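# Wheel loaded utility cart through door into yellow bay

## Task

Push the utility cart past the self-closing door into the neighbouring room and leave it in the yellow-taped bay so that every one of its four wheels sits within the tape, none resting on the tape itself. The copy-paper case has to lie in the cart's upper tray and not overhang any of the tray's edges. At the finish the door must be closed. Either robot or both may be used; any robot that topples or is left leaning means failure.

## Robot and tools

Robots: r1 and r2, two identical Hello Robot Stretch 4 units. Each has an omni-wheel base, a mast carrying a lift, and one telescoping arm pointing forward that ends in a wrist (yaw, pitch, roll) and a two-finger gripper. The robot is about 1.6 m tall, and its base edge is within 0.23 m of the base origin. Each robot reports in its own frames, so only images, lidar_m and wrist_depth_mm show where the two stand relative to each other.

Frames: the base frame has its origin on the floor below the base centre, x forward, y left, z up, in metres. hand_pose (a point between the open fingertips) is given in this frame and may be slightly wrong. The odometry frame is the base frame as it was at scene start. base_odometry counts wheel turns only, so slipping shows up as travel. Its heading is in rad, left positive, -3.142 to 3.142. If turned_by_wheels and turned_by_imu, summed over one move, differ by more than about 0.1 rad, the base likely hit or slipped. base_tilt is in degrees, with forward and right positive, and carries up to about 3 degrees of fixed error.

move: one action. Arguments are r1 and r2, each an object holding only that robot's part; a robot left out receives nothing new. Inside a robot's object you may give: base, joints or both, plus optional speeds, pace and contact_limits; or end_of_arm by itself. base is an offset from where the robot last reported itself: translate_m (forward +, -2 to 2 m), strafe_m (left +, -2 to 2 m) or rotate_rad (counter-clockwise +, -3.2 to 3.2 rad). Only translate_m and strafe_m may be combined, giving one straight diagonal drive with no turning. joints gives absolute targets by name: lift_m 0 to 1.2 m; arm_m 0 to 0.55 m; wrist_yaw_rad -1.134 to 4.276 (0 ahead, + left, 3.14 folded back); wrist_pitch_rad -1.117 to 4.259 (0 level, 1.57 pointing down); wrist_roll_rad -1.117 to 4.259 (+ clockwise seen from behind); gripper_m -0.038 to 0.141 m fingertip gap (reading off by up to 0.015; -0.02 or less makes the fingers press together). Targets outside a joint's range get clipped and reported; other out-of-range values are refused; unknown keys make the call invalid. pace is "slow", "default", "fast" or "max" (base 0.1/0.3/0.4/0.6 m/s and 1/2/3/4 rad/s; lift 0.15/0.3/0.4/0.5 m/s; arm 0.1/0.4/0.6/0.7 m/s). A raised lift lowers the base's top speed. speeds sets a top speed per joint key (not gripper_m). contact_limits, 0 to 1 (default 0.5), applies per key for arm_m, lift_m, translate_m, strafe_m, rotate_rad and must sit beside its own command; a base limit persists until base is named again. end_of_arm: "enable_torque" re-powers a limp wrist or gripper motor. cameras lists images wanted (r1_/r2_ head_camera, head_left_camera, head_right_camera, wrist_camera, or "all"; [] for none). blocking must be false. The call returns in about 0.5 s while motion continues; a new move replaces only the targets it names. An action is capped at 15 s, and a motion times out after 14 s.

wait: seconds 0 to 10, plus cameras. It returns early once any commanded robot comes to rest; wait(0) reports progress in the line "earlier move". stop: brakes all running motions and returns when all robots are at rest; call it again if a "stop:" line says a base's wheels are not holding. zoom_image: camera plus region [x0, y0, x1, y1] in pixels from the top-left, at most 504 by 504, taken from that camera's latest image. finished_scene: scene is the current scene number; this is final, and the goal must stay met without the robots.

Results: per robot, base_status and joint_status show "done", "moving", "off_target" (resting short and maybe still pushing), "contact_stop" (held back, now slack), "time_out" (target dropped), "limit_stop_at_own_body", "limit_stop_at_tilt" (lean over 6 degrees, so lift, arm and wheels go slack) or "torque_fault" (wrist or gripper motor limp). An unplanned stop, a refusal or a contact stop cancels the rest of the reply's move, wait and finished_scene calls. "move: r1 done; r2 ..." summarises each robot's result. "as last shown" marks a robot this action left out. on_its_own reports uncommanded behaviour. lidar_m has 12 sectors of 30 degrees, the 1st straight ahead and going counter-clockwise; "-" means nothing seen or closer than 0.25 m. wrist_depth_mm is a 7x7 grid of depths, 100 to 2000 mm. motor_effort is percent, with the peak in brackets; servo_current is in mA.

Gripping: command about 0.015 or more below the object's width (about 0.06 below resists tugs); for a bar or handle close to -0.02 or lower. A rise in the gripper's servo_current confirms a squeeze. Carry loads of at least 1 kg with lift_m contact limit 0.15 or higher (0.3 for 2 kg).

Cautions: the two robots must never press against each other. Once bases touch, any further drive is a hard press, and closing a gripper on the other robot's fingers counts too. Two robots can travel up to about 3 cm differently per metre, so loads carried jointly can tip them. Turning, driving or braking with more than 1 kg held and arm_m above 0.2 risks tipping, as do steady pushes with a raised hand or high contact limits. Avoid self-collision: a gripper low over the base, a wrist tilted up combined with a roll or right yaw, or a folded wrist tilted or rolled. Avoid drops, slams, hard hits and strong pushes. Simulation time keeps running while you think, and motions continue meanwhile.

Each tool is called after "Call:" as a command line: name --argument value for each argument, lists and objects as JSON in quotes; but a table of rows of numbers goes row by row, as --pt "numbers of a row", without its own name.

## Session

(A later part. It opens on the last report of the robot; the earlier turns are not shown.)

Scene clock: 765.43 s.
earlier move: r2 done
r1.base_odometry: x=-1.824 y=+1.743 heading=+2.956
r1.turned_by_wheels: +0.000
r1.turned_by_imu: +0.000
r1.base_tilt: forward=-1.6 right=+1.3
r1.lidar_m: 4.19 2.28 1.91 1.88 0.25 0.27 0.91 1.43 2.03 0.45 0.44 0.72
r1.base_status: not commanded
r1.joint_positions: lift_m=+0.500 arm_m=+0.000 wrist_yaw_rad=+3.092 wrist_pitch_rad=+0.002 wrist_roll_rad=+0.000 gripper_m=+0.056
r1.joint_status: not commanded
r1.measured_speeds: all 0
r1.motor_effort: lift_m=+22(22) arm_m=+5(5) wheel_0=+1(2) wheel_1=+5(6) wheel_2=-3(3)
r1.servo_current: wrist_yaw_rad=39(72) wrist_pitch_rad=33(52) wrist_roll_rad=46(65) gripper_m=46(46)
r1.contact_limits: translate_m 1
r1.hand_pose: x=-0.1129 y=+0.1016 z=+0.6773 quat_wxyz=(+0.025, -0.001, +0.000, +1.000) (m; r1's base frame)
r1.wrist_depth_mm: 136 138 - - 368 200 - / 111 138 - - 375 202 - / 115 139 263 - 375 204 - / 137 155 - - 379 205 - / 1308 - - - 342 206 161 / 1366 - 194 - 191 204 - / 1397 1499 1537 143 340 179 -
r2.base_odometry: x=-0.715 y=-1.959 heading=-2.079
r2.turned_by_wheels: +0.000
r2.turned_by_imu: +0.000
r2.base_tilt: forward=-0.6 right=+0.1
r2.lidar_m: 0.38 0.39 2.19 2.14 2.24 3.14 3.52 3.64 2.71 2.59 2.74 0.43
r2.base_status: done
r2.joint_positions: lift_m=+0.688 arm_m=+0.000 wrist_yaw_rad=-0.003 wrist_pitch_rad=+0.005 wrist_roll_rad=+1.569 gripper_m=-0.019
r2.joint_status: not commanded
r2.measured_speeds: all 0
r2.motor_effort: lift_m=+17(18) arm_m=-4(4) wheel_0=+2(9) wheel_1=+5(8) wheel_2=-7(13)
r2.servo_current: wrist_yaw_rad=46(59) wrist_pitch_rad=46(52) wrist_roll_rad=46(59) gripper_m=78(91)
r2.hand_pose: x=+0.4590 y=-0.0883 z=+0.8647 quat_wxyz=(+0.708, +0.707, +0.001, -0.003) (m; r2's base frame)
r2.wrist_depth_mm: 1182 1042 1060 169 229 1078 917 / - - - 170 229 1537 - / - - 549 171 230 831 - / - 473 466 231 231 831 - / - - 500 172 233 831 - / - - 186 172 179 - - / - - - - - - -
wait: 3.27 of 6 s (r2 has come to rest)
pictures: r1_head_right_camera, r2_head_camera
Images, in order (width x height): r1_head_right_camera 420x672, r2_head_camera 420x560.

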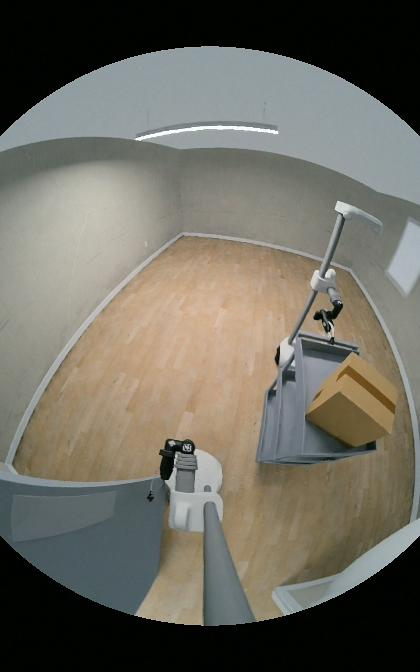

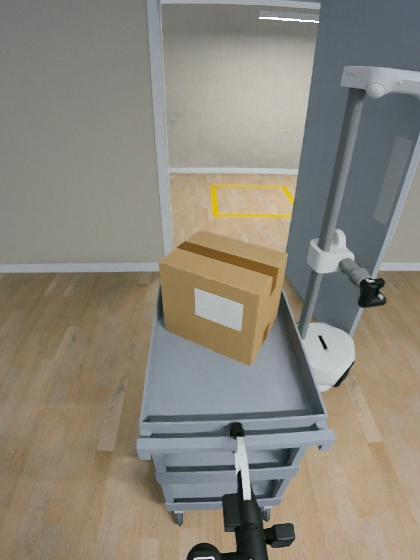

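Call:
move --blocking false --r2 '{"base":{"translate_m":0.25},"pace":"slow"}' --cameras '[]'

Call:
wait --seconds 6 --cameras '["r2_head_camera","r2_head_left_camera"]'

Scene clock: 769.50 s.
move: r2 moving
r1: as last shown
r1.lidar_m: 4.18 2.27 1.91 1.89 0.25 0.29 0.91 1.42 2.03 0.42 0.47 0.73
r1.motor_effort: lift_m=+22(22) arm_m=+5(5) wheel_0=+2(2) wheel_1=+5(5) wheel_2=-3(3)
r1.servo_current: wrist_yaw_rad=72(72) wrist_pitch_rad=46(52) wrist_roll_rad=46(59) gripper_m=39(46)
r1.contact_limits: translate_m 1
r1.wrist_depth_mm: 136 138 - - 368 201 - / 111 139 - - 373 202 - / 115 139 263 - 377 204 - / 136 156 - - 379 204 - / 1308 - - - 342 205 161 / 1397 - 193 - 191 205 - / 1397 1499 1537 143 342 179 -
r2.base_odometry: x=-0.721 y=-1.970 heading=-2.079
r2.turned_by_wheels: +0.000
r2.turned_by_imu: +0.000
r2.base_tilt: forward=-0.7 right=+0.1
r2.lidar_m: 0.37 0.42 2.21 2.11 2.26 3.12 3.51 3.63 2.69 2.62 2.72 0.42
r2.base_status: translate_m moving
r2.joint_positions: lift_m=+0.688 arm_m=+0.000 wrist_yaw_rad=-0.003 wrist_pitch_rad=+0.005 wrist_roll_rad=+1.569 gripper_m=-0.019
r2.joint_status: not commanded
r2.measured_speeds: translate_m=+0.048 strafe_m=+0.000 rotate_rad=+0.000 lift_m=+0.000 arm_m=+0.000 wrist_yaw_rad=+0.000 wrist_pitch_rad=+0.000 wrist_roll_rad=+0.000
r2.motor_effort: lift_m=+17(17) arm_m=-4(4) wheel_0=+7(8) wheel_1=+5(7) wheel_2=-12(12)
r2.servo_current: wrist_yaw_rad=52(59) wrist_pitch_rad=46(52) wrist_roll_rad=39(52) gripper_m=85(85)
r2.hand_pose: x=+0.4590 y=-0.0883 z=+0.8647 quat_wxyz=(+0.708, +0.707, +0.001, -0.003) (m; r2's base frame)
r2.wrist_depth_mm: 1983 1042 1060 169 230 1078 917 / - - - 170 230 1576 - / - - 559 171 231 842 - / - 477 469 230 232 842 - / - - 504 171 232 842 - / - - 186 172 178 - - / - - - - - - -
pictures: none
No camera images: "cameras" was empty.

Scene clock: 772.77 s.
earlier move: r2 done
r1.base_odometry: x=-1.824 y=+1.743 heading=+2.956
r1.turned_by_wheels: +0.000
r1.turned_by_imu: +0.000
r1.base_tilt: forward=-1.6 right=+1.3
r1.lidar_m: 4.19 2.29 1.89 1.89 0.25 0.29 0.92 1.42 0.42 0.40 0.46 1.04
r1.base_status: not commanded
r1.joint_positions: lift_m=+0.500 arm_m=+0.000 wrist_yaw_rad=+3.092 wrist_pitch_rad=+0.002 wrist_roll_rad=+0.000 gripper_m=+0.056
r1.joint_status: not commanded
r1.measured_speeds: all 0
r1.motor_effort: lift_m=+22(22) arm_m=+5(5) wheel_0=+1(2) wheel_1=+5(6) wheel_2=-3(3)
r1.servo_current: wrist_yaw_rad=52(78) wrist_pitch_rad=46(52) wrist_roll_rad=52(65) gripper_m=39(46)
r1.contact_limits: translate_m 1
r1.hand_pose: x=-0.1129 y=+0.1016 z=+0.6773 quat_wxyz=(+0.025, -0.001, +0.000, +1.000) (m; r1's base frame)
r1.wrist_depth_mm: 136 138 - - 368 201 - / 111 139 - - 373 202 - / 115 139 264 - 377 203 - / 136 156 - - 382 204 - / 1308 - - - 343 204 161 / 1397 - 194 - 191 204 - / 1430 1576 1499 143 340 180 -
r2.base_odometry: x=-0.836 y=-2.177 heading=-2.079
r2.turned_by_wheels: +0.000
r2.turned_by_imu: +0.000
r2.base_tilt: forward=-0.7 right=+0.0
r2.lidar_m: 0.41 0.42 2.18 2.12 2.23 3.11 3.80 3.67 2.71 2.63 1.21 0.43
r2.base_status: done
r2.joint_positions: lift_m=+0.688 arm_m=+0.000 wrist_yaw_rad=-0.003 wrist_pitch_rad=+0.005 wrist_roll_rad=+1.569 gripper_m=-0.019
r2.joint_status: not commanded
r2.measured_speeds: all 0
r2.motor_effort: lift_m=+17(18) arm_m=-3(4) wheel_0=+3(9) wheel_1=+3(8) wheel_2=-7(13)
r2.servo_current: wrist_yaw_rad=46(59) wrist_pitch_rad=46(52) wrist_roll_rad=52(59) gripper_m=78(91)
r2.hand_pose: x=+0.4590 y=-0.0883 z=+0.8647 quat_wxyz=(+0.708, +0.707, +0.001, -0.003) (m; r2's base frame)
r2.wrist_depth_mm: - - - 174 235 1464 1160 / - - - 174 235 1537 - / - - 591 173 235 809 - / 1863 484 462 233 234 842 - / - 512 500 173 233 842 - / - - 187 172 179 - - / - 123 - - 233 - -
wait: 3.27 of 6 s (r2 has come to rest)
pictures: r2_head_camera, r2_head_left_camera
Images, in order (width x height): r2_head_camera 420x560, r2_head_left_camera 420x672.

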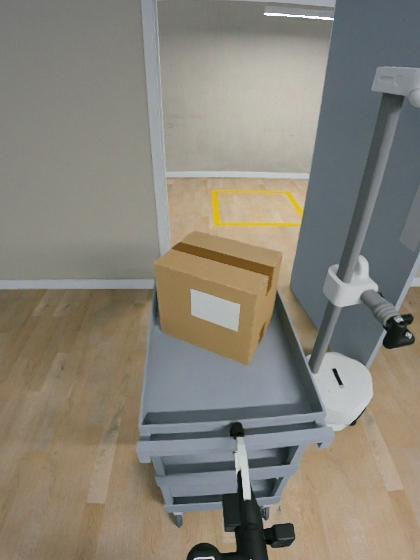

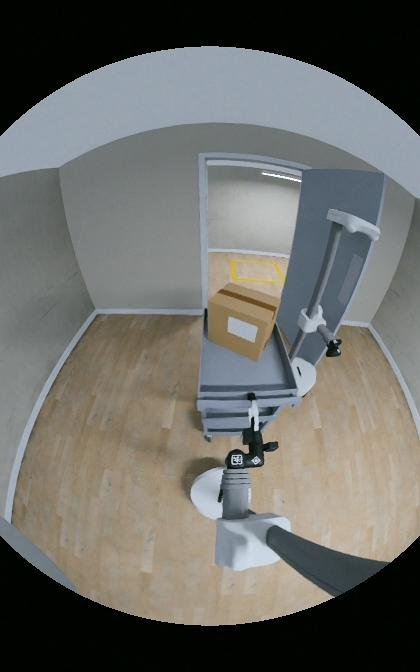

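Call:
move --blocking false --r2 '{"base":{"translate_m":0.25},"pace":"slow"}' --cameras '[]'

Call:
wait --seconds 6 --cameras '["r2_head_camera","r2_head_left_camera"]'

Scene clock: 784.53 s.
move: r2 moving
r1: as last shown
r1.lidar_m: 4.14 2.26 1.89 1.86 0.25 0.25 0.92 1.42 0.40 0.40 0.46 1.03
r1.motor_effort: lift_m=+22(22) arm_m=+5(5) wheel_0=+1(2) wheel_1=+5(5) wheel_2=-3(3)
r1.servo_current: wrist_yaw_rad=59(65) wrist_pitch_rad=33(46) wrist_roll_rad=46(65) gripper_m=46(46)
r1.contact_limits: translate_m 1
r1.wrist_depth_mm: 136 138 - - 370 201 - / 111 138 - - 375 202 - / 115 139 264 - 377 204 - / 136 156 - - 382 204 - / 1308 - - - 342 205 161 / 1430 - 194 - 191 206 - / 1397 1499 1537 143 340 179 -
r2.base_odometry: x=-0.842 y=-2.188 heading=-2.080
r2.turned_by_wheels: +0.000
r2.turned_by_imu: +0.000
r2.base_tilt: forward=-0.7 right=+0.0
r2.lidar_m: 0.38 0.39 2.18 2.12 2.23 3.10 3.83 3.64 2.70 2.60 1.16 0.44
r2.base_status: translate_m moving
r2.joint_positions: lift_m=+0.688 arm_m=+0.000 wrist_yaw_rad=-0.003 wrist_pitch_rad=+0.005 wrist_roll_rad=+1.569 gripper_m=-0.019
r2.joint_status: not commanded
r2.measured_speeds: translate_m=+0.049 strafe_m=+0.000 rotate_rad=-0.001 lift_m=+0.000 arm_m=+0.000 wrist_yaw_rad=+0.000 wrist_pitch_rad=+0.000 wrist_roll_rad=+0.000
r2.motor_effort: lift_m=+17(17) arm_m=-3(4) wheel_0=+4(10) wheel_1=+7(7) wheel_2=-12(13)
r2.servo_current: wrist_yaw_rad=46(65) wrist_pitch_rad=46(52) wrist_roll_rad=52(65) gripper_m=78(85)
r2.hand_pose: x=+0.4590 y=-0.0883 z=+0.8647 quat_wxyz=(+0.708, +0.707, +0.001, -0.003) (m; r2's base frame)
r2.wrist_depth_mm: - - - 174 235 1430 1160 / - - - 174 236 1537 - / - - 585 173 234 820 - / 1863 484 462 233 233 831 - / - 512 496 172 234 831 - / - - 186 172 180 - - / - 123 - - 232 - -
pictures: none
No camera images: "cameras" was empty.

Scene clock: 787.80 s.
earlier move: r2 done
r1.base_odometry: x=-1.824 y=+1.743 heading=+2.956
r1.turned_by_wheels: +0.000
r1.turned_by_imu: +0.000
r1.base_tilt: forward=-1.6 right=+1.3
r1.lidar_m: 4.15 2.27 1.90 1.88 0.25 0.29 0.91 0.53 0.42 0.41 0.45 0.94
r1.base_status: not commanded
r1.joint_positions: lift_m=+0.500 arm_m=+0.000 wrist_yaw_rad=+3.092 wrist_pitch_rad=+0.002 wrist_roll_rad=+0.000 gripper_m=+0.056
r1.joint_status: not commanded
r1.measured_speeds: all 0
r1.motor_effort: lift_m=+22(22) arm_m=+5(5) wheel_0=+1(2) wheel_1=+5(5) wheel_2=-3(3)
r1.servo_current: wrist_yaw_rad=39(72) wrist_pitch_rad=39(52) wrist_roll_rad=46(65) gripper_m=46(52)
r1.contact_limits: translate_m 1
r1.hand_pose: x=-0.1129 y=+0.1016 z=+0.6773 quat_wxyz=(+0.025, -0.001, +0.000, +1.000) (m; r1's base frame)
r1.wrist_depth_mm: 136 138 - - 368 201 - / 111 138 - - 373 202 - / 115 139 262 - 375 204 - / 136 156 - - 379 204 - / 1281 - - - 343 205 161 / 1430 - 193 - 190 205 - / 1366 1499 1499 143 343 180 -
r2.base_odometry: x=-0.958 y=-2.395 heading=-2.079
r2.turned_by_wheels: +0.000
r2.turned_by_imu: +0.000
r2.base_tilt: forward=-0.7 right=+0.0
r2.lidar_m: 0.38 0.39 2.19 2.12 2.21 3.08 4.09 3.63 2.72 2.63 0.85 0.43
r2.base_status: done
r2.joint_positions: lift_m=+0.688 arm_m=+0.000 wrist_yaw_rad=-0.003 wrist_pitch_rad=+0.005 wrist_roll_rad=+1.569 gripper_m=-0.019
r2.joint_status: not commanded
r2.measured_speeds: all 0
r2.motor_effort: lift_m=+17(17) arm_m=-4(4) wheel_0=+2(10) wheel_1=+5(8) wheel_2=-7(13)
r2.servo_current: wrist_yaw_rad=39(65) wrist_pitch_rad=39(59) wrist_roll_rad=59(65) gripper_m=78(91)
r2.hand_pose: x=+0.4590 y=-0.0883 z=+0.8647 quat_wxyz=(+0.708, +0.707, +0.001, -0.003) (m; r2's base frame)
r2.wrist_depth_mm: - - - 178 240 1499 1160 / 1661 - - 177 238 1708 504 / - - 621 176 236 809 - / - - 469 235 236 842 - / - - 496 174 234 831 - / - 525 187 172 180 - - / - 123 - - 231 - -
wait: 3.27 of 6 s (r2 has come to rest)
pictures: r2_head_camera, r2_head_left_camera
Images, in order (width x height): r2_head_camera 420x560, r2_head_left_camera 420x672.

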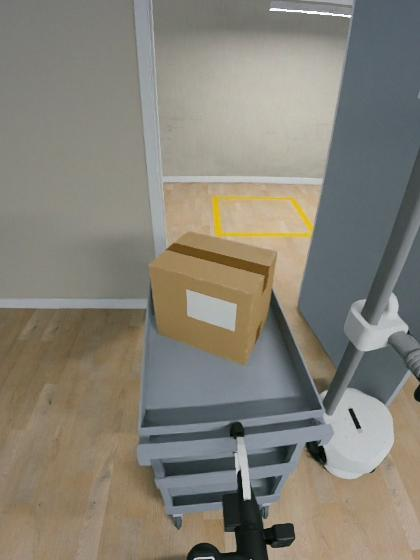

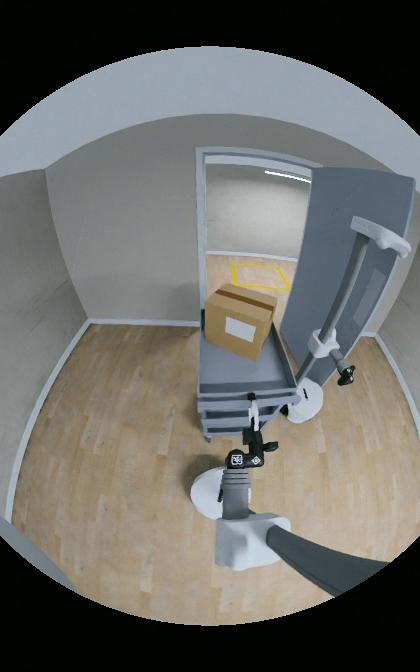

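Call:
move --blocking false --r2 '{"base":{"strafe_m":0.07},"pace":"slow"}' --cameras '[]'

Call:
wait --seconds 4 --cameras '["r2_head_camera"]'

Call:
move --blocking false --r2 '{"base":{"translate_m":-0.35,"strafe_m":-0.08},"pace":"slow"}' --cameras '[]'

Call:
wait --seconds 7 --cameras '["r2_head_camera"]'

Scene clock: 797.90 s.
move: r2 moving
r1: as last shown
r1.lidar_m: 4.14 2.28 1.89 1.90 0.25 0.30 0.93 0.56 0.42 0.42 0.47 1.00
r1.motor_effort: lift_m=+22(22) arm_m=+5(5) wheel_0=+2(2) wheel_1=+5(5) wheel_2=-3(3)
r1.servo_current: wrist_yaw_rad=46(59) wrist_pitch_rad=39(46) wrist_roll_rad=52(52) gripper_m=52(52)
r1.contact_limits: translate_m 1
r1.wrist_depth_mm: 136 138 - - 368 201 - / 111 138 - - 373 202 - / 115 139 263 - 377 204 - / 136 156 - - 382 204 - / 1281 - - - 342 205 160 / 1397 - 194 - 191 204 - / 1366 1537 1537 143 340 179 -
r2.base_odometry: x=-0.946 y=-2.402 heading=-2.080
r2.turned_by_wheels: +0.000
r2.turned_by_imu: +0.000
r2.base_tilt: forward=-0.7 right=+0.1
r2.lidar_m: 0.39 0.40 2.19 2.10 2.24 3.08 4.04 3.68 2.74 2.62 0.85 0.42
r2.base_status: strafe_m moving
r2.joint_positions: lift_m=+0.688 arm_m=+0.000 wrist_yaw_rad=-0.003 wrist_pitch_rad=+0.005 wrist_roll_rad=+1.569 gripper_m=-0.019
r2.joint_status: not commanded
r2.measured_speeds: translate_m=+0.000 strafe_m=+0.055 rotate_rad=+0.000 lift_m=+0.000 arm_m=+0.000 wrist_yaw_rad=+0.000 wrist_pitch_rad=+0.000 wrist_roll_rad=+0.000
r2.motor_effort: lift_m=+17(17) arm_m=-3(4) wheel_0=-12(13) wheel_1=+8(8) wheel_2=-1(5)
r2.servo_current: wrist_yaw_rad=46(59) wrist_pitch_rad=46(46) wrist_roll_rad=39(52) gripper_m=85(85)
r2.hand_pose: x=+0.4590 y=-0.0883 z=+0.8647 quat_wxyz=(+0.708, +0.707, +0.001, -0.003) (m; r2's base frame)
r2.wrist_depth_mm: - - - 178 238 1464 1138 / - - - 176 237 1618 492 / - - 615 176 236 820 - / - 504 469 234 235 842 - / - - 492 174 233 831 - / - 530 186 172 180 - - / - 123 - - 231 - -
pictures: none
No camera images: "cameras" was empty.

Scene clock: 799.23 s.
earlier move: r2 done
r1.base_odometry: x=-1.824 y=+1.743 heading=+2.956
r1.turned_by_wheels: +0.000
r1.turned_by_imu: +0.000
r1.base_tilt: forward=-1.6 right=+1.3
r1.lidar_m: 4.18 2.25 1.89 1.90 0.25 0.29 0.94 1.43 0.45 0.45 0.50 4.73
r1.base_status: not commanded
r1.joint_positions: lift_m=+0.500 arm_m=+0.000 wrist_yaw_rad=+3.092 wrist_pitch_rad=+0.002 wrist_roll_rad=+0.000 gripper_m=+0.056
r1.joint_status: not commanded
r1.measured_speeds: all 0
r1.motor_effort: lift_m=+22(22) arm_m=+5(5) wheel_0=+1(2) wheel_1=+5(5) wheel_2=-3(3)
r1.servo_current: wrist_yaw_rad=59(72) wrist_pitch_rad=39(52) wrist_roll_rad=52(72) gripper_m=33(52)
r1.contact_limits: translate_m 1
r1.hand_pose: x=-0.1129 y=+0.1016 z=+0.6773 quat_wxyz=(+0.025, -0.001, +0.000, +1.000) (m; r1's base frame)
r1.wrist_depth_mm: 136 138 - - 368 202 - / 111 139 - - 375 202 - / 116 139 262 - 377 204 - / 136 156 - - 382 204 - / 1308 - - - 342 205 161 / 1430 - 193 - 190 204 - / 1397 1464 1537 143 343 179 -
r2.base_odometry: x=-0.897 y=-2.429 heading=-2.079
r2.turned_by_wheels: +0.000
r2.turned_by_imu: +0.000
r2.base_tilt: forward=-0.6 right=+0.0
r2.lidar_m: 0.39 0.41 2.12 2.05 2.16 2.99 4.05 3.72 2.80 2.68 0.90 0.41
r2.base_status: done
r2.joint_positions: lift_m=+0.688 arm_m=+0.000 wrist_yaw_rad=-0.003 wrist_pitch_rad=+0.005 wrist_roll_rad=+1.569 gripper_m=-0.019
r2.joint_status: not commanded
r2.measured_speeds: all 0
r2.motor_effort: lift_m=+17(17) arm_m=-3(4) wheel_0=-4(15) wheel_1=+4(8) wheel_2=+0(5)
r2.servo_current: wrist_yaw_rad=52(59) wrist_pitch_rad=39(52) wrist_roll_rad=46(59) gripper_m=78(85)
r2.hand_pose: x=+0.4590 y=-0.0883 z=+0.8647 quat_wxyz=(+0.708, +0.707, +0.001, -0.003) (m; r2's base frame)
r2.wrist_depth_mm: - - - 163 223 1537 1138 / 1661 - - 166 225 1499 - / - - 512 167 227 820 - / - 477 462 229 230 842 - / - - 517 170 231 842 - / - - 186 172 180 - - / - 123 - - 236 - -
wait: 1.33 of 4 s (r2 has come to rest)
pictures: r2_head_camera
Images, in order (width x height): r2_head_camera 420x560.

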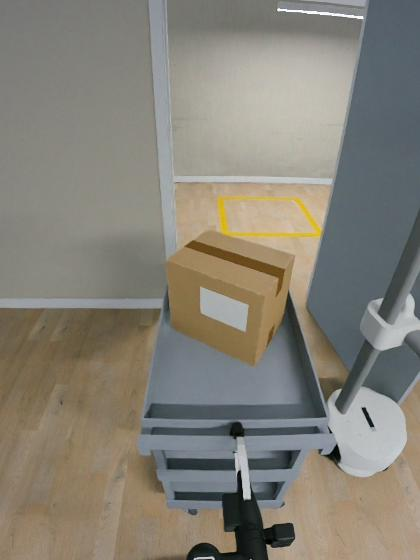

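Scene clock: 799.73 s.
move: r2 moving
r1: as last shown
r1.base_tilt: forward=-1.5 right=+1.3
r1.lidar_m: 4.19 2.24 1.91 1.90 0.25 0.28 0.92 1.42 0.43 0.41 0.50 4.73
r1.servo_current: wrist_yaw_rad=39(65) wrist_pitch_rad=39(46) wrist_roll_rad=46(59) gripper_m=39(46)
r1.contact_limits: translate_m 1
r1.wrist_depth_mm: 135 138 - - 370 202 - / 111 139 - - 375 202 - / 115 139 264 - 375 203 - / 136 156 - - 379 204 - / 1281 - - - 343 205 161 / 1430 - 193 - 190 205 - / 1430 1537 1537 143 342 179 -
r2.base_odometry: x=-0.893 y=-2.417 heading=-2.079
r2.turned_by_wheels: +0.000
r2.turned_by_imu: +0.000
r2.base_tilt: forward=-0.7 right=+0.1
r2.lidar_m: 0.40 0.42 2.12 2.05 2.16 3.02 4.05 3.74 2.76 2.70 0.89 0.42
r2.base_status: translate_m moving; strafe_m moving
r2.joint_positions: lift_m=+0.688 arm_m=+0.000 wrist_yaw_rad=-0.001 wrist_pitch_rad=+0.005 wrist_roll_rad=+1.569 gripper_m=-0.019
r2.joint_status: not commanded
r2.measured_speeds: translate_m=-0.049 strafe_m=-0.012 rotate_rad=+0.001 lift_m=+0.000 arm_m=+0.000 wrist_yaw_rad=+0.005 wrist_pitch_rad=+0.000 wrist_roll_rad=+0.000
r2.motor_effort: lift_m=+17(17) arm_m=-4(4) wheel_0=-9(9) wheel_1=-9(9) wheel_2=+13(14)
r2.servo_current: wrist_yaw_rad=46(52) wrist_pitch_rad=46(46) wrist_roll_rad=52(52) gripper_m=78(85)
r2.hand_pose: x=+0.4592 y=-0.0876 z=+0.8647 quat_wxyz=(+0.708, +0.707, +0.002, -0.002) (m; r2's base frame)
r2.wrist_depth_mm: 1661 - - 162 220 1537 1138 / 1661 - - 163 223 809 - / - - 504 166 226 831 - / - 488 469 226 229 842 - / 1661 544 521 170 231 854 - / - - 186 172 181 - - / - 123 - - 237 - -
pictures: none
No camera images: "cameras" was empty.

Scene clock: 804.07 s.
earlier move: r2 done
r1.base_odometry: x=-1.824 y=+1.743 heading=+2.956
r1.turned_by_wheels: +0.000
r1.turned_by_imu: +0.000
r1.base_tilt: forward=-1.6 right=+1.3
r1.lidar_m: 4.15 2.28 1.90 1.89 0.25 0.28 0.93 1.44 2.03 0.49 0.53 0.73
r1.base_status: not commanded
r1.joint_positions: lift_m=+0.500 arm_m=+0.000 wrist_yaw_rad=+3.092 wrist_pitch_rad=+0.002 wrist_roll_rad=+0.000 gripper_m=+0.056
r1.joint_status: not commanded
r1.measured_speeds: all 0
r1.motor_effort: lift_m=+22(22) arm_m=+5(5) wheel_0=+2(2) wheel_1=+5(5) wheel_2=-3(3)
r1.servo_current: wrist_yaw_rad=65(78) wrist_pitch_rad=46(52) wrist_roll_rad=52(72) gripper_m=39(52)
r1.contact_limits: translate_m 1
r1.hand_pose: x=-0.1129 y=+0.1016 z=+0.6773 quat_wxyz=(+0.025, -0.001, +0.000, +1.000) (m; r1's base frame)
r1.wrist_depth_mm: 136 138 - - 368 202 - / 111 138 - - 373 202 - / 115 139 263 - 377 204 - / 136 156 - - 382 205 - / 1281 - - - 342 205 161 / 1430 - 193 - 191 205 - / 1397 1537 1576 143 340 179 -
r2.base_odometry: x=-0.797 y=-2.085 heading=-2.079
r2.turned_by_wheels: +0.000
r2.turned_by_imu: +0.001
r2.base_tilt: forward=-0.6 right=+0.0
r2.lidar_m: 0.38 0.37 2.20 2.13 2.24 3.14 3.67 3.63 2.70 2.60 2.75 0.45
r2.base_status: done
r2.joint_positions: lift_m=+0.688 arm_m=+0.000 wrist_yaw_rad=+0.002 wrist_pitch_rad=+0.005 wrist_roll_rad=+1.570 gripper_m=-0.019
r2.joint_status: not commanded
r2.measured_speeds: all 0
r2.motor_effort: lift_m=+17(18) arm_m=-4(4) wheel_0=-1(9) wheel_1=-3(9) wheel_2=+8(14)
r2.servo_current: wrist_yaw_rad=52(65) wrist_pitch_rad=52(52) wrist_roll_rad=46(59) gripper_m=91(91)
r2.hand_pose: x=+0.4595 y=-0.0868 z=+0.8647 quat_wxyz=(+0.708, +0.707, +0.003, -0.001) (m; r2's base frame)
r2.wrist_depth_mm: - - 976 195 262 282 1098 / - - - 190 253 1661 1160 / - - - 185 247 1661 - / - - 525 180 240 831 - / - 480 473 178 236 831 - / - - 187 172 179 - - / - - 539 - 226 - -
wait: 4.33 of 7 s (r2 has come to rest)
pictures: r2_head_camera
Images, in order (width x height): r2_head_camera 420x560.

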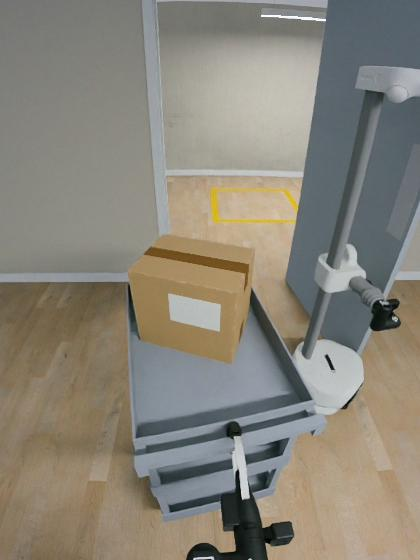

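Call:
move --blocking false --r2 '{"base":{"translate_m":-0.8},"pace":"slow"}' --cameras '[]'

Call:
wait --seconds 10 --cameras '["r2_head_camera"]'

Scene clock: 815.83 s.
move: r2 moving
r1: as last shown
r1.lidar_m: 4.16 2.26 1.90 1.89 0.25 0.28 0.92 1.45 2.04 0.50 0.50 0.75
r1.motor_effort: lift_m=+22(22) arm_m=+5(5) wheel_0=+1(2) wheel_1=+5(5) wheel_2=-3(3)
r1.servo_current: wrist_yaw_rad=39(65) wrist_pitch_rad=46(52) wrist_roll_rad=46(59) gripper_m=46(46)
r1.contact_limits: translate_m 1
r1.wrist_depth_mm: 136 138 - - 370 201 - / 111 138 - - 373 202 - / 116 139 265 - 379 204 - / 136 156 - - 382 204 - / 1308 - - - 342 206 161 / 1397 - 193 - 191 205 - / 1366 1499 1576 143 342 180 -
r2.base_odometry: x=-0.790 y=-2.074 heading=-2.079
r2.turned_by_wheels: +0.000
r2.turned_by_imu: +0.000
r2.base_tilt: forward=-0.6 right=+0.1
r2.lidar_m: 0.37 0.37 2.21 2.13 2.25 3.13 3.66 3.61 2.71 2.59 2.73 0.45
r2.base_status: translate_m moving
r2.joint_positions: lift_m=+0.688 arm_m=+0.000 wrist_yaw_rad=+0.002 wrist_pitch_rad=+0.005 wrist_roll_rad=+1.570 gripper_m=-0.019
r2.joint_status: not commanded
r2.measured_speeds: translate_m=-0.048 strafe_m=+0.000 rotate_rad=+0.001 lift_m=+0.000 arm_m=+0.000 wrist_yaw_rad=+0.000 wrist_pitch_rad=+0.000 wrist_roll_rad=+0.000
r2.motor_effort: lift_m=+17(18) arm_m=-4(4) wheel_0=-5(6) wheel_1=-7(7) wheel_2=+12(14)
r2.servo_current: wrist_yaw_rad=33(46) wrist_pitch_rad=46(46) wrist_roll_rad=52(52) gripper_m=78(85)
r2.hand_pose: x=+0.4595 y=-0.0868 z=+0.8647 quat_wxyz=(+0.708, +0.707, +0.003, -0.001) (m; r2's base frame)
r2.wrist_depth_mm: 960 - 931 196 263 282 297 / - - - 193 255 1661 1160 / - - - 186 249 1537 - / - - 535 182 242 820 - / - 477 473 178 236 820 - / - - 186 173 179 - - / - - 535 - 226 - -
pictures: none
No camera images: "cameras" was empty.

Scene clock: 824.60 s.
earlier move: r2 done
r1.base_odometry: x=-1.824 y=+1.743 heading=+2.956
r1.turned_by_wheels: +0.000
r1.turned_by_imu: -0.001
r1.base_tilt: forward=-1.6 right=+1.3
r1.lidar_m: 4.18 2.27 1.90 1.90 0.25 0.29 0.91 1.45 2.03 2.83 1.24 1.29
r1.base_status: not commanded
r1.joint_positions: lift_m=+0.500 arm_m=+0.000 wrist_yaw_rad=+3.092 wrist_pitch_rad=+0.002 wrist_roll_rad=+0.000 gripper_m=+0.056
r1.joint_status: not commanded
r1.measured_speeds: all 0
r1.motor_effort: lift_m=+22(22) arm_m=+5(5) wheel_0=+2(2) wheel_1=+5(6) wheel_2=-3(3)
r1.servo_current: wrist_yaw_rad=59(78) wrist_pitch_rad=39(52) wrist_roll_rad=65(78) gripper_m=39(46)
r1.contact_limits: translate_m 1
r1.hand_pose: x=-0.1129 y=+0.1016 z=+0.6773 quat_wxyz=(+0.025, -0.001, +0.000, +1.000) (m; r1's base frame)
r1.wrist_depth_mm: 136 138 - - 366 201 - / 112 138 - - 373 202 - / 115 139 263 - 379 204 - / 136 156 - - 379 204 - / 1308 - - - 343 204 160 / 1430 - 193 - 191 205 - / 1397 1499 1499 143 342 179 -
r2.base_odometry: x=-0.407 y=-1.386 heading=-2.079
r2.turned_by_wheels: +0.000
r2.turned_by_imu: +0.002
r2.base_tilt: forward=-0.7 right=+0.1
r2.lidar_m: 0.25 0.25 2.23 2.17 2.24 2.89 2.81 2.97 2.68 2.57 2.72 0.52
r2.base_status: done
r2.joint_positions: lift_m=+0.688 arm_m=+0.000 wrist_yaw_rad=+0.002 wrist_pitch_rad=+0.005 wrist_roll_rad=+1.570 gripper_m=-0.019
r2.joint_status: not commanded
r2.measured_speeds: all 0
r2.motor_effort: lift_m=+17(18) arm_m=-3(4) wheel_0=-2(11) wheel_1=-5(9) wheel_2=+9(14)
r2.servo_current: wrist_yaw_rad=46(65) wrist_pitch_rad=46(52) wrist_roll_rad=46(65) gripper_m=78(91)
r2.hand_pose: x=+0.4595 y=-0.0868 z=+0.8647 quat_wxyz=(+0.707, +0.707, +0.003, -0.001) (m; r2's base frame)
r2.wrist_depth_mm: - - 1756 1756 - 1430 1160 / - - - 317 - 1499 1160 / - - - 259 362 370 375 / - - - 214 297 1708 484 / - - - 192 255 1708 - / - - 185 163 179 668 - / - 421 421 - 207 - -
wait: 8.77 of 10 s (r2 has come to rest)
pictures: r2_head_camera
Images, in order (width x height): r2_head_camera 420x560.

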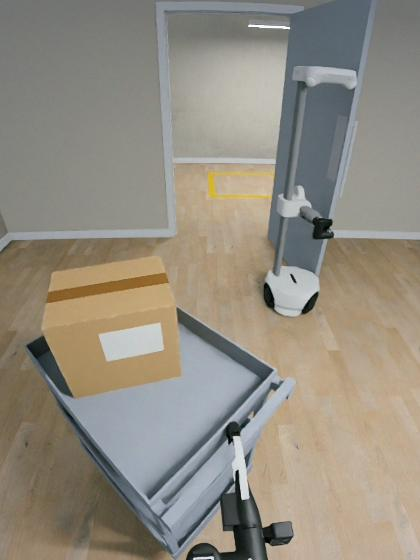

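Call:
move --blocking false --r2 '{"base":{"translate_m":-0.07,"strafe_m":0.2},"pace":"slow"}' --cameras '[]'

Call:
wait --seconds 5 --cameras '["r2_head_camera"]'

Scene clock: 839.27 s.
move: r2 moving
r1: as last shown
r1.turned_by_imu: +0.000
r1.lidar_m: 4.15 2.23 1.90 1.90 0.25 0.30 0.93 1.43 2.02 2.84 1.23 1.28
r1.motor_effort: lift_m=+22(22) arm_m=+5(5) wheel_0=+1(2) wheel_1=+5(5) wheel_2=-3(3)
r1.servo_current: wrist_yaw_rad=46(72) wrist_pitch_rad=46(52) wrist_roll_rad=59(65) gripper_m=46(52)
r1.contact_limits: translate_m 1
r1.wrist_depth_mm: 136 138 - - 370 200 - / 111 139 - - 375 202 - / 115 139 264 - 375 204 - / 136 156 - - 379 204 - / 1308 - - - 342 205 160 / 1397 - 193 - 190 205 - / 1430 1537 1537 143 340 179 -
r2.base_odometry: x=-0.395 y=-1.388 heading=-2.079
r2.turned_by_wheels: +0.000
r2.turned_by_imu: +0.001
r2.base_tilt: forward=-0.7 right=+0.1
r2.lidar_m: 0.25 0.29 2.21 2.15 2.23 2.89 2.81 2.93 2.71 2.60 2.72 0.51
r2.base_status: translate_m moving; strafe_m moving
r2.joint_positions: lift_m=+0.688 arm_m=+0.000 wrist_yaw_rad=+0.002 wrist_pitch_rad=+0.005 wrist_roll_rad=+1.570 gripper_m=-0.019
r2.joint_status: not commanded
r2.measured_speeds: translate_m=-0.016 strafe_m=+0.047 rotate_rad=+0.000 lift_m=+0.000 arm_m=+0.000 wrist_yaw_rad=+0.000 wrist_pitch_rad=+0.000 wrist_roll_rad=+0.000
r2.motor_effort: lift_m=+17(17) arm_m=-4(4) wheel_0=-8(10) wheel_1=+8(8) wheel_2=+8(12)
r2.servo_current: wrist_yaw_rad=39(59) wrist_pitch_rad=46(46) wrist_roll_rad=46(65) gripper_m=78(85)
r2.hand_pose: x=+0.4595 y=-0.0868 z=+0.8647 quat_wxyz=(+0.707, +0.707, +0.003, -0.001) (m; r2's base frame)
r2.wrist_depth_mm: - - 1808 1756 - 1499 1138 / - - - 320 - 1537 1182 / - - - 258 362 375 377 / - - - 213 298 1708 484 / - - - 186 252 1708 - / - - 185 165 179 668 - / - 421 421 - 206 - -
pictures: none
No camera images: "cameras" was empty.

Scene clock: 842.17 s.
earlier move: r2 done
r1.base_odometry: x=-1.824 y=+1.743 heading=+2.956
r1.turned_by_wheels: +0.000
r1.turned_by_imu: +0.000
r1.base_tilt: forward=-1.6 right=+1.2
r1.lidar_m: 4.16 2.25 1.90 1.88 0.25 0.29 0.91 1.44 2.03 2.84 1.28 1.40
r1.base_status: not commanded
r1.joint_positions: lift_m=+0.500 arm_m=+0.000 wrist_yaw_rad=+3.092 wrist_pitch_rad=+0.002 wrist_roll_rad=+0.000 gripper_m=+0.056
r1.joint_status: not commanded
r1.measured_speeds: all 0
r1.motor_effort: lift_m=+22(22) arm_m=+5(5) wheel_0=+1(2) wheel_1=+5(5) wheel_2=-3(3)
r1.servo_current: wrist_yaw_rad=33(72) wrist_pitch_rad=52(52) wrist_roll_rad=46(65) gripper_m=33(52)
r1.contact_limits: translate_m 1
r1.hand_pose: x=-0.1129 y=+0.1016 z=+0.6773 quat_wxyz=(+0.025, -0.001, +0.000, +1.000) (m; r1's base frame)
r1.wrist_depth_mm: 136 138 - - 366 201 - / 111 139 - - 373 202 - / 115 139 264 - 375 203 - / 136 156 - - 377 204 - / 1308 - - - 342 204 160 / 1430 - 195 - 190 205 - / 1397 1499 1537 143 342 179 -
r2.base_odometry: x=-0.199 y=-1.422 heading=-2.079
r2.turned_by_wheels: +0.000
r2.turned_by_imu: -0.001
r2.base_tilt: forward=-0.6 right=+0.1
r2.lidar_m: 0.30 0.29 2.05 1.97 2.04 2.84 2.75 2.89 2.87 2.76 2.89 0.47
r2.base_status: done
r2.joint_positions: lift_m=+0.688 arm_m=+0.000 wrist_yaw_rad=-0.007 wrist_pitch_rad=+0.005 wrist_roll_rad=+1.570 gripper_m=-0.019
r2.joint_status: not commanded
r2.measured_speeds: all 0
r2.motor_effort: lift_m=+17(17) arm_m=-4(4) wheel_0=-6(16) wheel_1=+5(8) wheel_2=+2(12)
r2.servo_current: wrist_yaw_rad=52(65) wrist_pitch_rad=46(52) wrist_roll_rad=39(65) gripper_m=85(85)
r2.hand_pose: x=+0.4587 y=-0.0895 z=+0.8647 quat_wxyz=(+0.707, +0.707, -0.001, -0.004) (m; r2's base frame)
r2.wrist_depth_mm: - 1921 - 283 1863 1576 1138 / - - - 309 338 342 343 / - - - 224 297 1661 1138 / - - - 203 266 1863 - / - - - 186 245 798 - / - 508 187 169 179 - - / - 445 449 - 212 - -
wait: 2.90 of 5 s (r2 has come to rest)
pictures: r2_head_camera
Images, in order (width x height): r2_head_camera 420x560.

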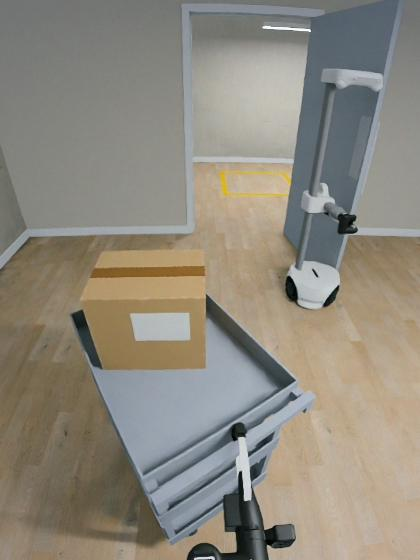

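Call:
move --blocking false --r2 '{"base":{"translate_m":-0.3},"pace":"slow"}' --cameras '[]'

Call:
wait --seconds 1.5 --cameras '["r2_head_camera"]'

Call:
wait --seconds 4 --cameras '["r2_head_camera"]'

Scene clock: 861.83 s.
move: r2 moving
r1: as last shown
r1.base_tilt: forward=-1.6 right=+1.3
r1.lidar_m: 4.16 2.27 1.90 1.89 0.25 0.26 0.92 1.44 2.04 2.84 1.30 1.40
r1.servo_current: wrist_yaw_rad=33(72) wrist_pitch_rad=39(46) wrist_roll_rad=46(59) gripper_m=46(46)
r1.contact_limits: translate_m 1
r1.wrist_depth_mm: 136 138 - - 368 201 - / 111 138 - - 375 203 - / 116 139 263 - 377 204 - / 136 156 - - 382 205 - / 1308 - - - 343 205 161 / 1430 - 193 - 191 205 - / 1430 1499 1537 143 342 180 -
r2.base_odometry: x=-0.193 y=-1.412 heading=-2.079
r2.turned_by_wheels: +0.000
r2.turned_by_imu: +0.001
r2.base_tilt: forward=-0.6 right=+0.1
r2.lidar_m: 0.30 0.28 2.01 1.96 2.03 2.82 2.72 2.86 2.85 2.77 2.92 0.48
r2.base_status: translate_m moving
r2.joint_positions: lift_m=+0.688 arm_m=+0.000 wrist_yaw_rad=+0.000 wrist_pitch_rad=+0.005 wrist_roll_rad=+1.570 gripper_m=-0.019
r2.joint_status: not commanded
r2.measured_speeds: translate_m=-0.048 strafe_m=+0.001 rotate_rad=+0.001 lift_m=+0.000 arm_m=+0.000 wrist_yaw_rad=+0.035 wrist_pitch_rad=+0.000 wrist_roll_rad=+0.000
r2.motor_effort: lift_m=+17(17) arm_m=-4(4) wheel_0=-5(11) wheel_1=-6(6) wheel_2=+12(12)
r2.servo_current: wrist_yaw_rad=52(59) wrist_pitch_rad=46(52) wrist_roll_rad=59(59) gripper_m=78(85)
r2.hand_pose: x=+0.4593 y=-0.0876 z=+0.8647 quat_wxyz=(+0.707, +0.707, +0.002, -0.002) (m; r2's base frame)
r2.wrist_depth_mm: - - - 272 1863 1576 1118 / - - - 304 329 340 343 / - - - 220 291 1661 496 / - - - 202 264 1863 - / - - - 187 244 798 - / - 473 186 171 180 - - / - 452 452 - 215 - -
pictures: none
No camera images: "cameras" was empty.

Scene clock: 863.33 s.
earlier move: r2 moving
r1.base_odometry: x=-1.824 y=+1.743 heading=+2.956
r1.turned_by_wheels: +0.000
r1.turned_by_imu: +0.000
r1.base_tilt: forward=-1.6 right=+1.3
r1.lidar_m: 4.18 2.27 1.92 1.87 0.25 0.29 0.91 1.43 2.03 2.83 1.34 1.46
r1.base_status: not commanded
r1.joint_positions: lift_m=+0.500 arm_m=+0.000 wrist_yaw_rad=+3.092 wrist_pitch_rad=+0.002 wrist_roll_rad=+0.000 gripper_m=+0.056
r1.joint_status: not commanded
r1.measured_speeds: all 0
r1.motor_effort: lift_m=+22(22) arm_m=+5(5) wheel_0=+1(2) wheel_1=+5(6) wheel_2=-3(3)
r1.servo_current: wrist_yaw_rad=59(72) wrist_pitch_rad=33(46) wrist_roll_rad=52(72) gripper_m=46(46)
r1.contact_limits: translate_m 1
r1.hand_pose: x=-0.1129 y=+0.1016 z=+0.6773 quat_wxyz=(+0.025, -0.001, +0.000, +1.000) (m; r1's base frame)
r1.wrist_depth_mm: 136 138 - - 366 201 - / 111 138 - - 375 202 - / 115 139 264 - 375 204 - / 136 155 - - 379 205 - / 1308 - - - 342 206 161 / 1430 - 194 - 191 205 - / 1397 1464 1576 143 340 179 -
r2.base_odometry: x=-0.126 y=-1.291 heading=-2.079
r2.turned_by_wheels: +0.000
r2.turned_by_imu: +0.001
r2.base_tilt: forward=-0.7 right=+0.1
r2.lidar_m: 0.30 0.29 2.05 1.94 2.06 2.68 2.59 2.69 2.88 2.76 2.93 0.48
r2.base_status: translate_m moving
r2.joint_positions: lift_m=+0.688 arm_m=+0.000 wrist_yaw_rad=+0.006 wrist_pitch_rad=+0.005 wrist_roll_rad=+1.570 gripper_m=-0.019
r2.joint_status: not commanded
r2.measured_speeds: translate_m=-0.099 strafe_m=+0.000 rotate_rad=+0.001 lift_m=+0.000 arm_m=+0.000 wrist_yaw_rad=+0.000 wrist_pitch_rad=+0.000 wrist_roll_rad=+0.000
r2.motor_effort: lift_m=+17(18) arm_m=-3(4) wheel_0=+0(11) wheel_1=-5(8) wheel_2=+12(16)
r2.servo_current: wrist_yaw_rad=46(65) wrist_pitch_rad=46(52) wrist_roll_rad=52(59) gripper_m=78(91)
r2.hand_pose: x=+0.4598 y=-0.0858 z=+0.8647 quat_wxyz=(+0.707, +0.707, +0.004, +0.000) (m; r2's base frame)
r2.wrist_depth_mm: - - - 246 1661 1537 1078 / - - - 286 304 334 334 / - - - 211 279 1661 500 / - - - 196 257 1661 - / - - 539 186 242 831 - / - 466 186 170 180 - - / - - 466 - 216 - -
wait: 1.50 s; no rest
pictures: r2_head_camera
Images, in order (width x height): r2_head_camera 420x560.

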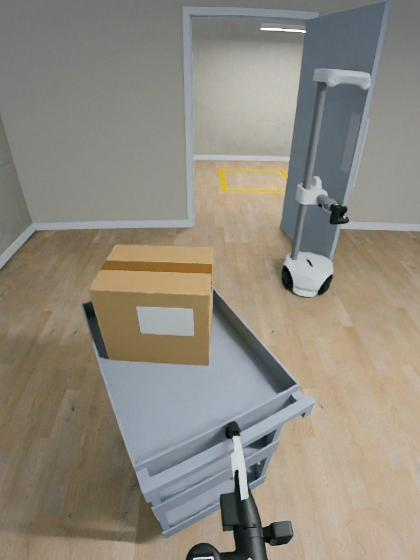

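Scene clock: 865.60 s.
earlier move: r2 done
r1.base_odometry: x=-1.824 y=+1.743 heading=+2.956
r1.turned_by_wheels: +0.000
r1.turned_by_imu: +0.000
r1.base_tilt: forward=-1.6 right=+1.3
r1.lidar_m: 4.13 2.25 1.89 1.88 0.25 0.29 0.91 1.44 2.04 2.83 1.47 1.50
r1.base_status: not commanded
r1.joint_positions: lift_m=+0.500 arm_m=+0.000 wrist_yaw_rad=+3.092 wrist_pitch_rad=+0.002 wrist_roll_rad=+0.000 gripper_m=+0.056
r1.joint_status: not commanded
r1.measured_speeds: all 0
r1.motor_effort: lift_m=+22(22) arm_m=+5(5) wheel_0=+1(2) wheel_1=+5(6) wheel_2=-3(3)
r1.servo_current: wrist_yaw_rad=52(72) wrist_pitch_rad=39(52) wrist_roll_rad=39(72) gripper_m=39(52)
r1.contact_limits: translate_m 1
r1.hand_pose: x=-0.1129 y=+0.1016 z=+0.6773 quat_wxyz=(+0.025, -0.001, +0.000, +1.000) (m; r1's base frame)
r1.wrist_depth_mm: 135 138 - - 368 201 - / 111 138 - - 373 202 - / 115 139 263 - 379 204 - / 136 156 - - 379 204 - / 1308 - - - 342 206 160 / 1430 - 195 - 190 205 - / 1430 1499 1499 143 342 179 -
r2.base_odometry: x=-0.053 y=-1.160 heading=-2.079
r2.turned_by_wheels: +0.000
r2.turned_by_imu: +0.001
r2.base_tilt: forward=-0.7 right=+0.0
r2.lidar_m: 0.34 0.32 2.06 1.96 2.05 2.54 2.42 2.57 2.86 2.77 2.91 0.44
r2.base_status: done
r2.joint_positions: lift_m=+0.688 arm_m=+0.000 wrist_yaw_rad=+0.006 wrist_pitch_rad=+0.005 wrist_roll_rad=+1.570 gripper_m=-0.019
r2.joint_status: not commanded
r2.measured_speeds: all 0
r2.motor_effort: lift_m=+17(18) arm_m=-4(4) wheel_0=+0(11) wheel_1=-5(8) wheel_2=+6(16)
r2.servo_current: wrist_yaw_rad=46(65) wrist_pitch_rad=39(59) wrist_roll_rad=52(59) gripper_m=85(91)
r2.hand_pose: x=+0.4598 y=-0.0858 z=+0.8647 quat_wxyz=(+0.707, +0.707, +0.004, +0.000) (m; r2's base frame)
r2.wrist_depth_mm: - - - 239 315 1336 1098 / - - - 223 298 1464 1098 / - - - 208 276 1618 500 / - - - 196 255 759 - / - - 508 184 241 842 - / - 473 186 170 179 - - / - - 477 - 219 - -
wait: 2.27 of 4 s (r2 has come to rest)
pictures: r2_head_camera
Images, in order (width x height): r2_head_camera 420x560.

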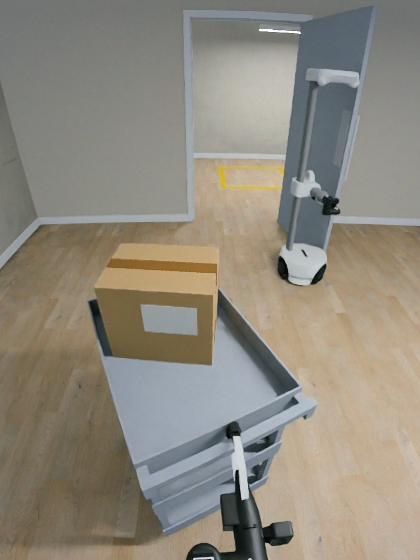

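Call:
move --blocking false --r2 '{"base":{"translate_m":-1.2,"strafe_m":-0.18},"pace":"slow"}' --cameras '[]'

Call:
wait --seconds 10 --cameras '[]'

Call:
wait --seconds 4 --cameras '["r2_head_camera"]'

Scene clock: 897.30 s.
move: r2 moving
r1: as last shown
r1.lidar_m: 4.15 2.27 1.88 1.90 0.25 0.30 0.93 1.43 2.02 2.84 1.47 1.49
r1.motor_effort: lift_m=+22(22) arm_m=+5(5) wheel_0=+1(2) wheel_1=+5(5) wheel_2=-3(3)
r1.servo_current: wrist_yaw_rad=46(59) wrist_pitch_rad=46(52) wrist_roll_rad=65(65) gripper_m=39(46)
r1.contact_limits: translate_m 1
r1.wrist_depth_mm: 136 138 - - 368 201 - / 111 138 - - 373 202 - / 115 139 263 - 379 203 - / 136 156 - - 377 205 - / 1308 - - - 342 204 160 / 1397 - 193 - 191 204 - / 1366 1537 1537 143 342 179 -
r2.base_odometry: x=-0.048 y=-1.149 heading=-2.078
r2.turned_by_wheels: +0.000
r2.turned_by_imu: +0.001
r2.base_tilt: forward=-0.7 right=+0.1
r2.lidar_m: 0.33 0.32 2.03 1.95 2.05 2.52 2.42 2.53 2.82 2.75 2.92 0.47
r2.base_status: translate_m moving; strafe_m moving
r2.joint_positions: lift_m=+0.688 arm_m=+0.000 wrist_yaw_rad=+0.006 wrist_pitch_rad=+0.005 wrist_roll_rad=+1.570 gripper_m=-0.019
r2.joint_status: not commanded
r2.measured_speeds: translate_m=-0.049 strafe_m=-0.008 rotate_rad=+0.000 lift_m=+0.000 arm_m=+0.000 wrist_yaw_rad=+0.000 wrist_pitch_rad=+0.000 wrist_roll_rad=+0.000
r2.motor_effort: lift_m=+17(17) arm_m=-4(4) wheel_0=-3(3) wheel_1=-7(9) wheel_2=+13(14)
r2.servo_current: wrist_yaw_rad=46(59) wrist_pitch_rad=46(52) wrist_roll_rad=39(59) gripper_m=85(85)
r2.hand_pose: x=+0.4598 y=-0.0858 z=+0.8647 quat_wxyz=(+0.707, +0.707, +0.004, +0.000) (m; r2's base frame)
r2.wrist_depth_mm: - - - 238 312 1366 1042 / - - - 221 293 1464 1098 / - - - 207 273 1708 500 / - - - 195 254 820 - / - - 500 184 241 842 - / - 469 186 171 180 - - / - - 477 - 220 - -
pictures: none
No camera images: "cameras" was empty.

Scene clock: 907.30 s.
earlier move: r2 moving
r1.base_odometry: x=-1.824 y=+1.743 heading=+2.956
r1.turned_by_wheels: +0.000
r1.turned_by_imu: -0.001
r1.base_tilt: forward=-1.6 right=+1.3
r1.lidar_m: 4.18 2.27 1.90 1.90 0.25 0.30 0.93 1.43 2.03 2.83 3.22 2.27
r1.base_status: not commanded
r1.joint_positions: lift_m=+0.500 arm_m=+0.000 wrist_yaw_rad=+3.092 wrist_pitch_rad=+0.002 wrist_roll_rad=+0.000 gripper_m=+0.056
r1.joint_status: not commanded
r1.measured_speeds: all 0
r1.motor_effort: lift_m=+22(22) arm_m=+5(5) wheel_0=+1(2) wheel_1=+5(6) wheel_2=-3(3)
r1.servo_current: wrist_yaw_rad=52(78) wrist_pitch_rad=39(52) wrist_roll_rad=46(72) gripper_m=46(46)
r1.contact_limits: translate_m 1
r1.hand_pose: x=-0.1129 y=+0.1016 z=+0.6773 quat_wxyz=(+0.025, -0.001, +0.000, +1.000) (m; r1's base frame)
r1.wrist_depth_mm: 136 138 - - 368 202 - / 111 138 - - 373 202 - / 116 139 263 - 377 204 - / 136 156 - - 382 204 - / 1336 - - - 342 206 161 / 1397 - 193 - 191 205 - / 1397 1499 1537 143 342 180 -
r2.base_odometry: x=+0.299 y=-0.223 heading=-2.078
r2.turned_by_wheels: +0.000
r2.turned_by_imu: +0.004
r2.base_tilt: forward=-0.7 right=+0.0
r2.lidar_m: 0.33 0.34 2.19 2.13 2.00 1.47 1.44 1.53 2.15 2.59 2.72 0.45
r2.base_status: translate_m moving; strafe_m moving
r2.joint_positions: lift_m=+0.688 arm_m=+0.000 wrist_yaw_rad=+0.006 wrist_pitch_rad=+0.005 wrist_roll_rad=+1.570 gripper_m=-0.019
r2.joint_status: not commanded
r2.measured_speeds: translate_m=-0.099 strafe_m=-0.015 rotate_rad=+0.005 lift_m=+0.000 arm_m=+0.000 wrist_yaw_rad=+0.000 wrist_pitch_rad=+0.000 wrist_roll_rad=+0.000
r2.motor_effort: lift_m=+17(18) arm_m=-3(4) wheel_0=-2(8) wheel_1=-6(9) wheel_2=+10(15)
r2.servo_current: wrist_yaw_rad=46(72) wrist_pitch_rad=46(52) wrist_roll_rad=39(65) gripper_m=72(91)
r2.hand_pose: x=+0.4598 y=-0.0858 z=+0.8647 quat_wxyz=(+0.707, +0.707, +0.004, +0.000) (m; r2's base frame)
r2.wrist_depth_mm: - - - 260 - 1537 1098 / - - - 285 301 1430 1098 / - - - 209 276 1618 500 / - - - 196 256 778 - / - - 517 184 241 842 - / - 469 186 170 179 - - / - - 473 - 218 - -
wait: 10.00 s; no rest
pictures: none
No camera images: "cameras" was empty.

Scene clock: 910.20 s.
earlier move: r2 done
r1.base_odometry: x=-1.824 y=+1.743 heading=+2.956
r1.turned_by_wheels: +0.000
r1.turned_by_imu: +0.000
r1.base_tilt: forward=-1.6 right=+1.3
r1.lidar_m: 4.15 2.24 1.92 1.91 0.25 0.29 0.92 1.43 2.01 2.84 3.21 2.45
r1.base_status: not commanded
r1.joint_positions: lift_m=+0.500 arm_m=+0.000 wrist_yaw_rad=+3.092 wrist_pitch_rad=+0.002 wrist_roll_rad=+0.000 gripper_m=+0.056
r1.joint_status: not commanded
r1.measured_speeds: all 0
r1.motor_effort: lift_m=+22(22) arm_m=+5(5) wheel_0=+1(2) wheel_1=+5(6) wheel_2=-3(3)
r1.servo_current: wrist_yaw_rad=39(78) wrist_pitch_rad=39(59) wrist_roll_rad=39(72) gripper_m=39(52)
r1.contact_limits: translate_m 1
r1.hand_pose: x=-0.1129 y=+0.1016 z=+0.6773 quat_wxyz=(+0.025, -0.001, +0.000, +1.000) (m; r1's base frame)
r1.wrist_depth_mm: 136 138 - - 366 202 - / 111 138 - - 373 202 - / 115 139 263 - 375 204 - / 136 156 - - 379 204 - / 1308 - - - 342 206 161 / 1397 - 193 - 191 205 - / 1397 1537 1499 143 342 179 -
r2.base_odometry: x=+0.373 y=-0.025 heading=-2.079
r2.turned_by_wheels: +0.000
r2.turned_by_imu: +0.001
r2.base_tilt: forward=-0.7 right=+0.1
r2.lidar_m: 0.33 0.32 2.25 2.16 1.74 1.29 1.23 1.31 1.82 2.56 2.69 0.47
r2.base_status: done
r2.joint_positions: lift_m=+0.688 arm_m=+0.000 wrist_yaw_rad=+0.006 wrist_pitch_rad=+0.005 wrist_roll_rad=+1.570 gripper_m=-0.019
r2.joint_status: not commanded
r2.measured_speeds: all 0
r2.motor_effort: lift_m=+17(18) arm_m=-3(4) wheel_0=+0(8) wheel_1=-4(9) wheel_2=+8(15)
r2.servo_current: wrist_yaw_rad=59(72) wrist_pitch_rad=52(52) wrist_roll_rad=39(65) gripper_m=85(91)
r2.hand_pose: x=+0.4598 y=-0.0858 z=+0.8647 quat_wxyz=(+0.707, +0.707, +0.004, +0.000) (m; r2's base frame)
r2.wrist_depth_mm: - - - 260 - 1499 1118 / - - - 286 303 1464 1098 / - - - 210 277 1661 496 / - - - 196 257 788 - / - - 521 185 241 842 - / - 462 186 170 179 - - / - - 469 - 220 - -
wait: 2.90 of 4 s (r2 has come to rest)
pictures: r2_head_camera
Images, in order (width x height): r2_head_camera 420x560.

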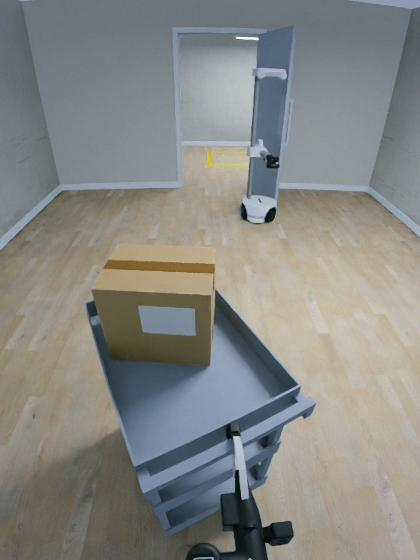

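Call:
move --blocking false --cameras '["r2_head_camera","r2_head_left_camera","r2_head_right_camera"]'

Scene clock: 933.57 s.
r1.base_odometry: x=-1.824 y=+1.743 heading=+2.956
r1.turned_by_wheels: +0.000
r1.turned_by_imu: +0.000
r1.base_tilt: forward=-1.6 right=+1.3
r1.lidar_m: 4.17 2.26 1.90 1.89 0.25 0.29 0.91 1.45 2.01 2.82 3.19 2.45
r1.base_status: not commanded
r1.joint_positions: lift_m=+0.500 arm_m=+0.000 wrist_yaw_rad=+3.092 wrist_pitch_rad=+0.002 wrist_roll_rad=+0.000 gripper_m=+0.056
r1.joint_status: not commanded
r1.measured_speeds: all 0
r1.motor_effort: lift_m=+22(22) arm_m=+5(5) wheel_0=+1(2) wheel_1=+5(6) wheel_2=-3(3)
r1.servo_current: wrist_yaw_rad=33(78) wrist_pitch_rad=46(59) wrist_roll_rad=52(72) gripper_m=39(52)
r1.contact_limits: translate_m 1
r1.hand_pose: x=-0.1129 y=+0.1016 z=+0.6773 quat_wxyz=(+0.025, -0.001, +0.000, +1.000) (m; r1's base frame)
r1.wrist_depth_mm: 136 138 - - 368 202 - / 111 139 - - 373 202 - / 115 139 263 - 375 204 - / 136 155 - - 379 205 - / 1308 - - - 340 204 161 / 1397 - 194 - 191 204 - / 1366 1499 1576 143 342 179 -
r2.base_odometry: x=+0.373 y=-0.025 heading=-2.079
r2.turned_by_wheels: +0.000
r2.turned_by_imu: +0.000
r2.base_tilt: forward=-0.7 right=+0.0
r2.lidar_m: 0.32 0.32 2.25 2.17 1.75 1.30 1.24 1.30 1.85 2.54 2.67 0.45
r2.base_status: done
r2.joint_positions: lift_m=+0.688 arm_m=+0.000 wrist_yaw_rad=+0.006 wrist_pitch_rad=+0.005 wrist_roll_rad=+1.570 gripper_m=-0.019
r2.joint_status: not commanded
r2.measured_speeds: all 0
r2.motor_effort: lift_m=+17(18) arm_m=-3(4) wheel_0=-1(8) wheel_1=-4(9) wheel_2=+8(15)
r2.servo_current: wrist_yaw_rad=52(72) wrist_pitch_rad=46(52) wrist_roll_rad=52(65) gripper_m=78(91)
r2.hand_pose: x=+0.4598 y=-0.0858 z=+0.8647 quat_wxyz=(+0.707, +0.707, +0.004, +0.000) (m; r2's base frame)
r2.wrist_depth_mm: - - - 263 - 1537 1098 / - - - 285 303 1464 1098 / - - - 209 278 1661 500 / - - - 197 256 778 - / - - 525 185 242 831 - / - 462 187 170 180 - - / - - 473 - 218 - -
pictures: r2_head_camera, r2_head_left_camera, r2_head_right_camera
Images, in order (width x height): r2_head_camera 420x560, r2_head_left_camera 420x672, r2_head_right_camera 420x672.

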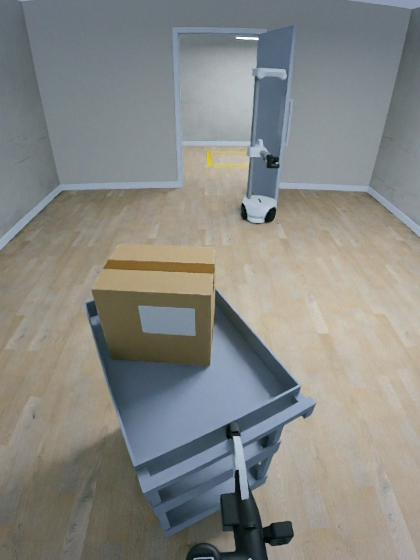

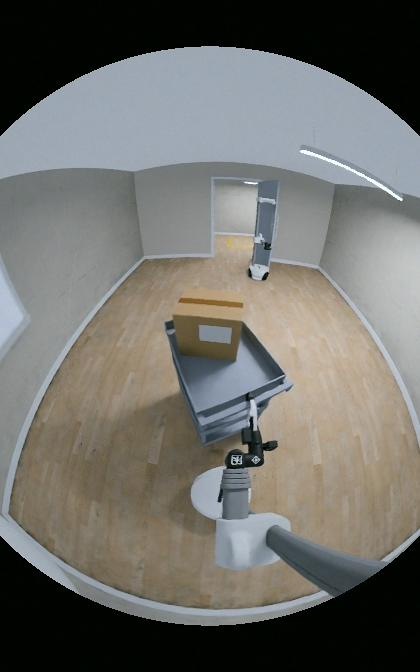

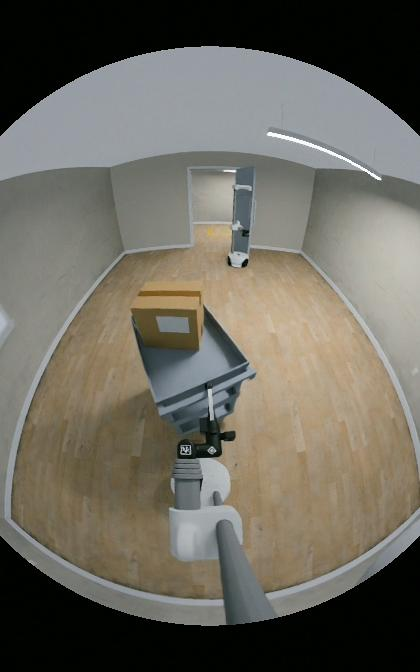

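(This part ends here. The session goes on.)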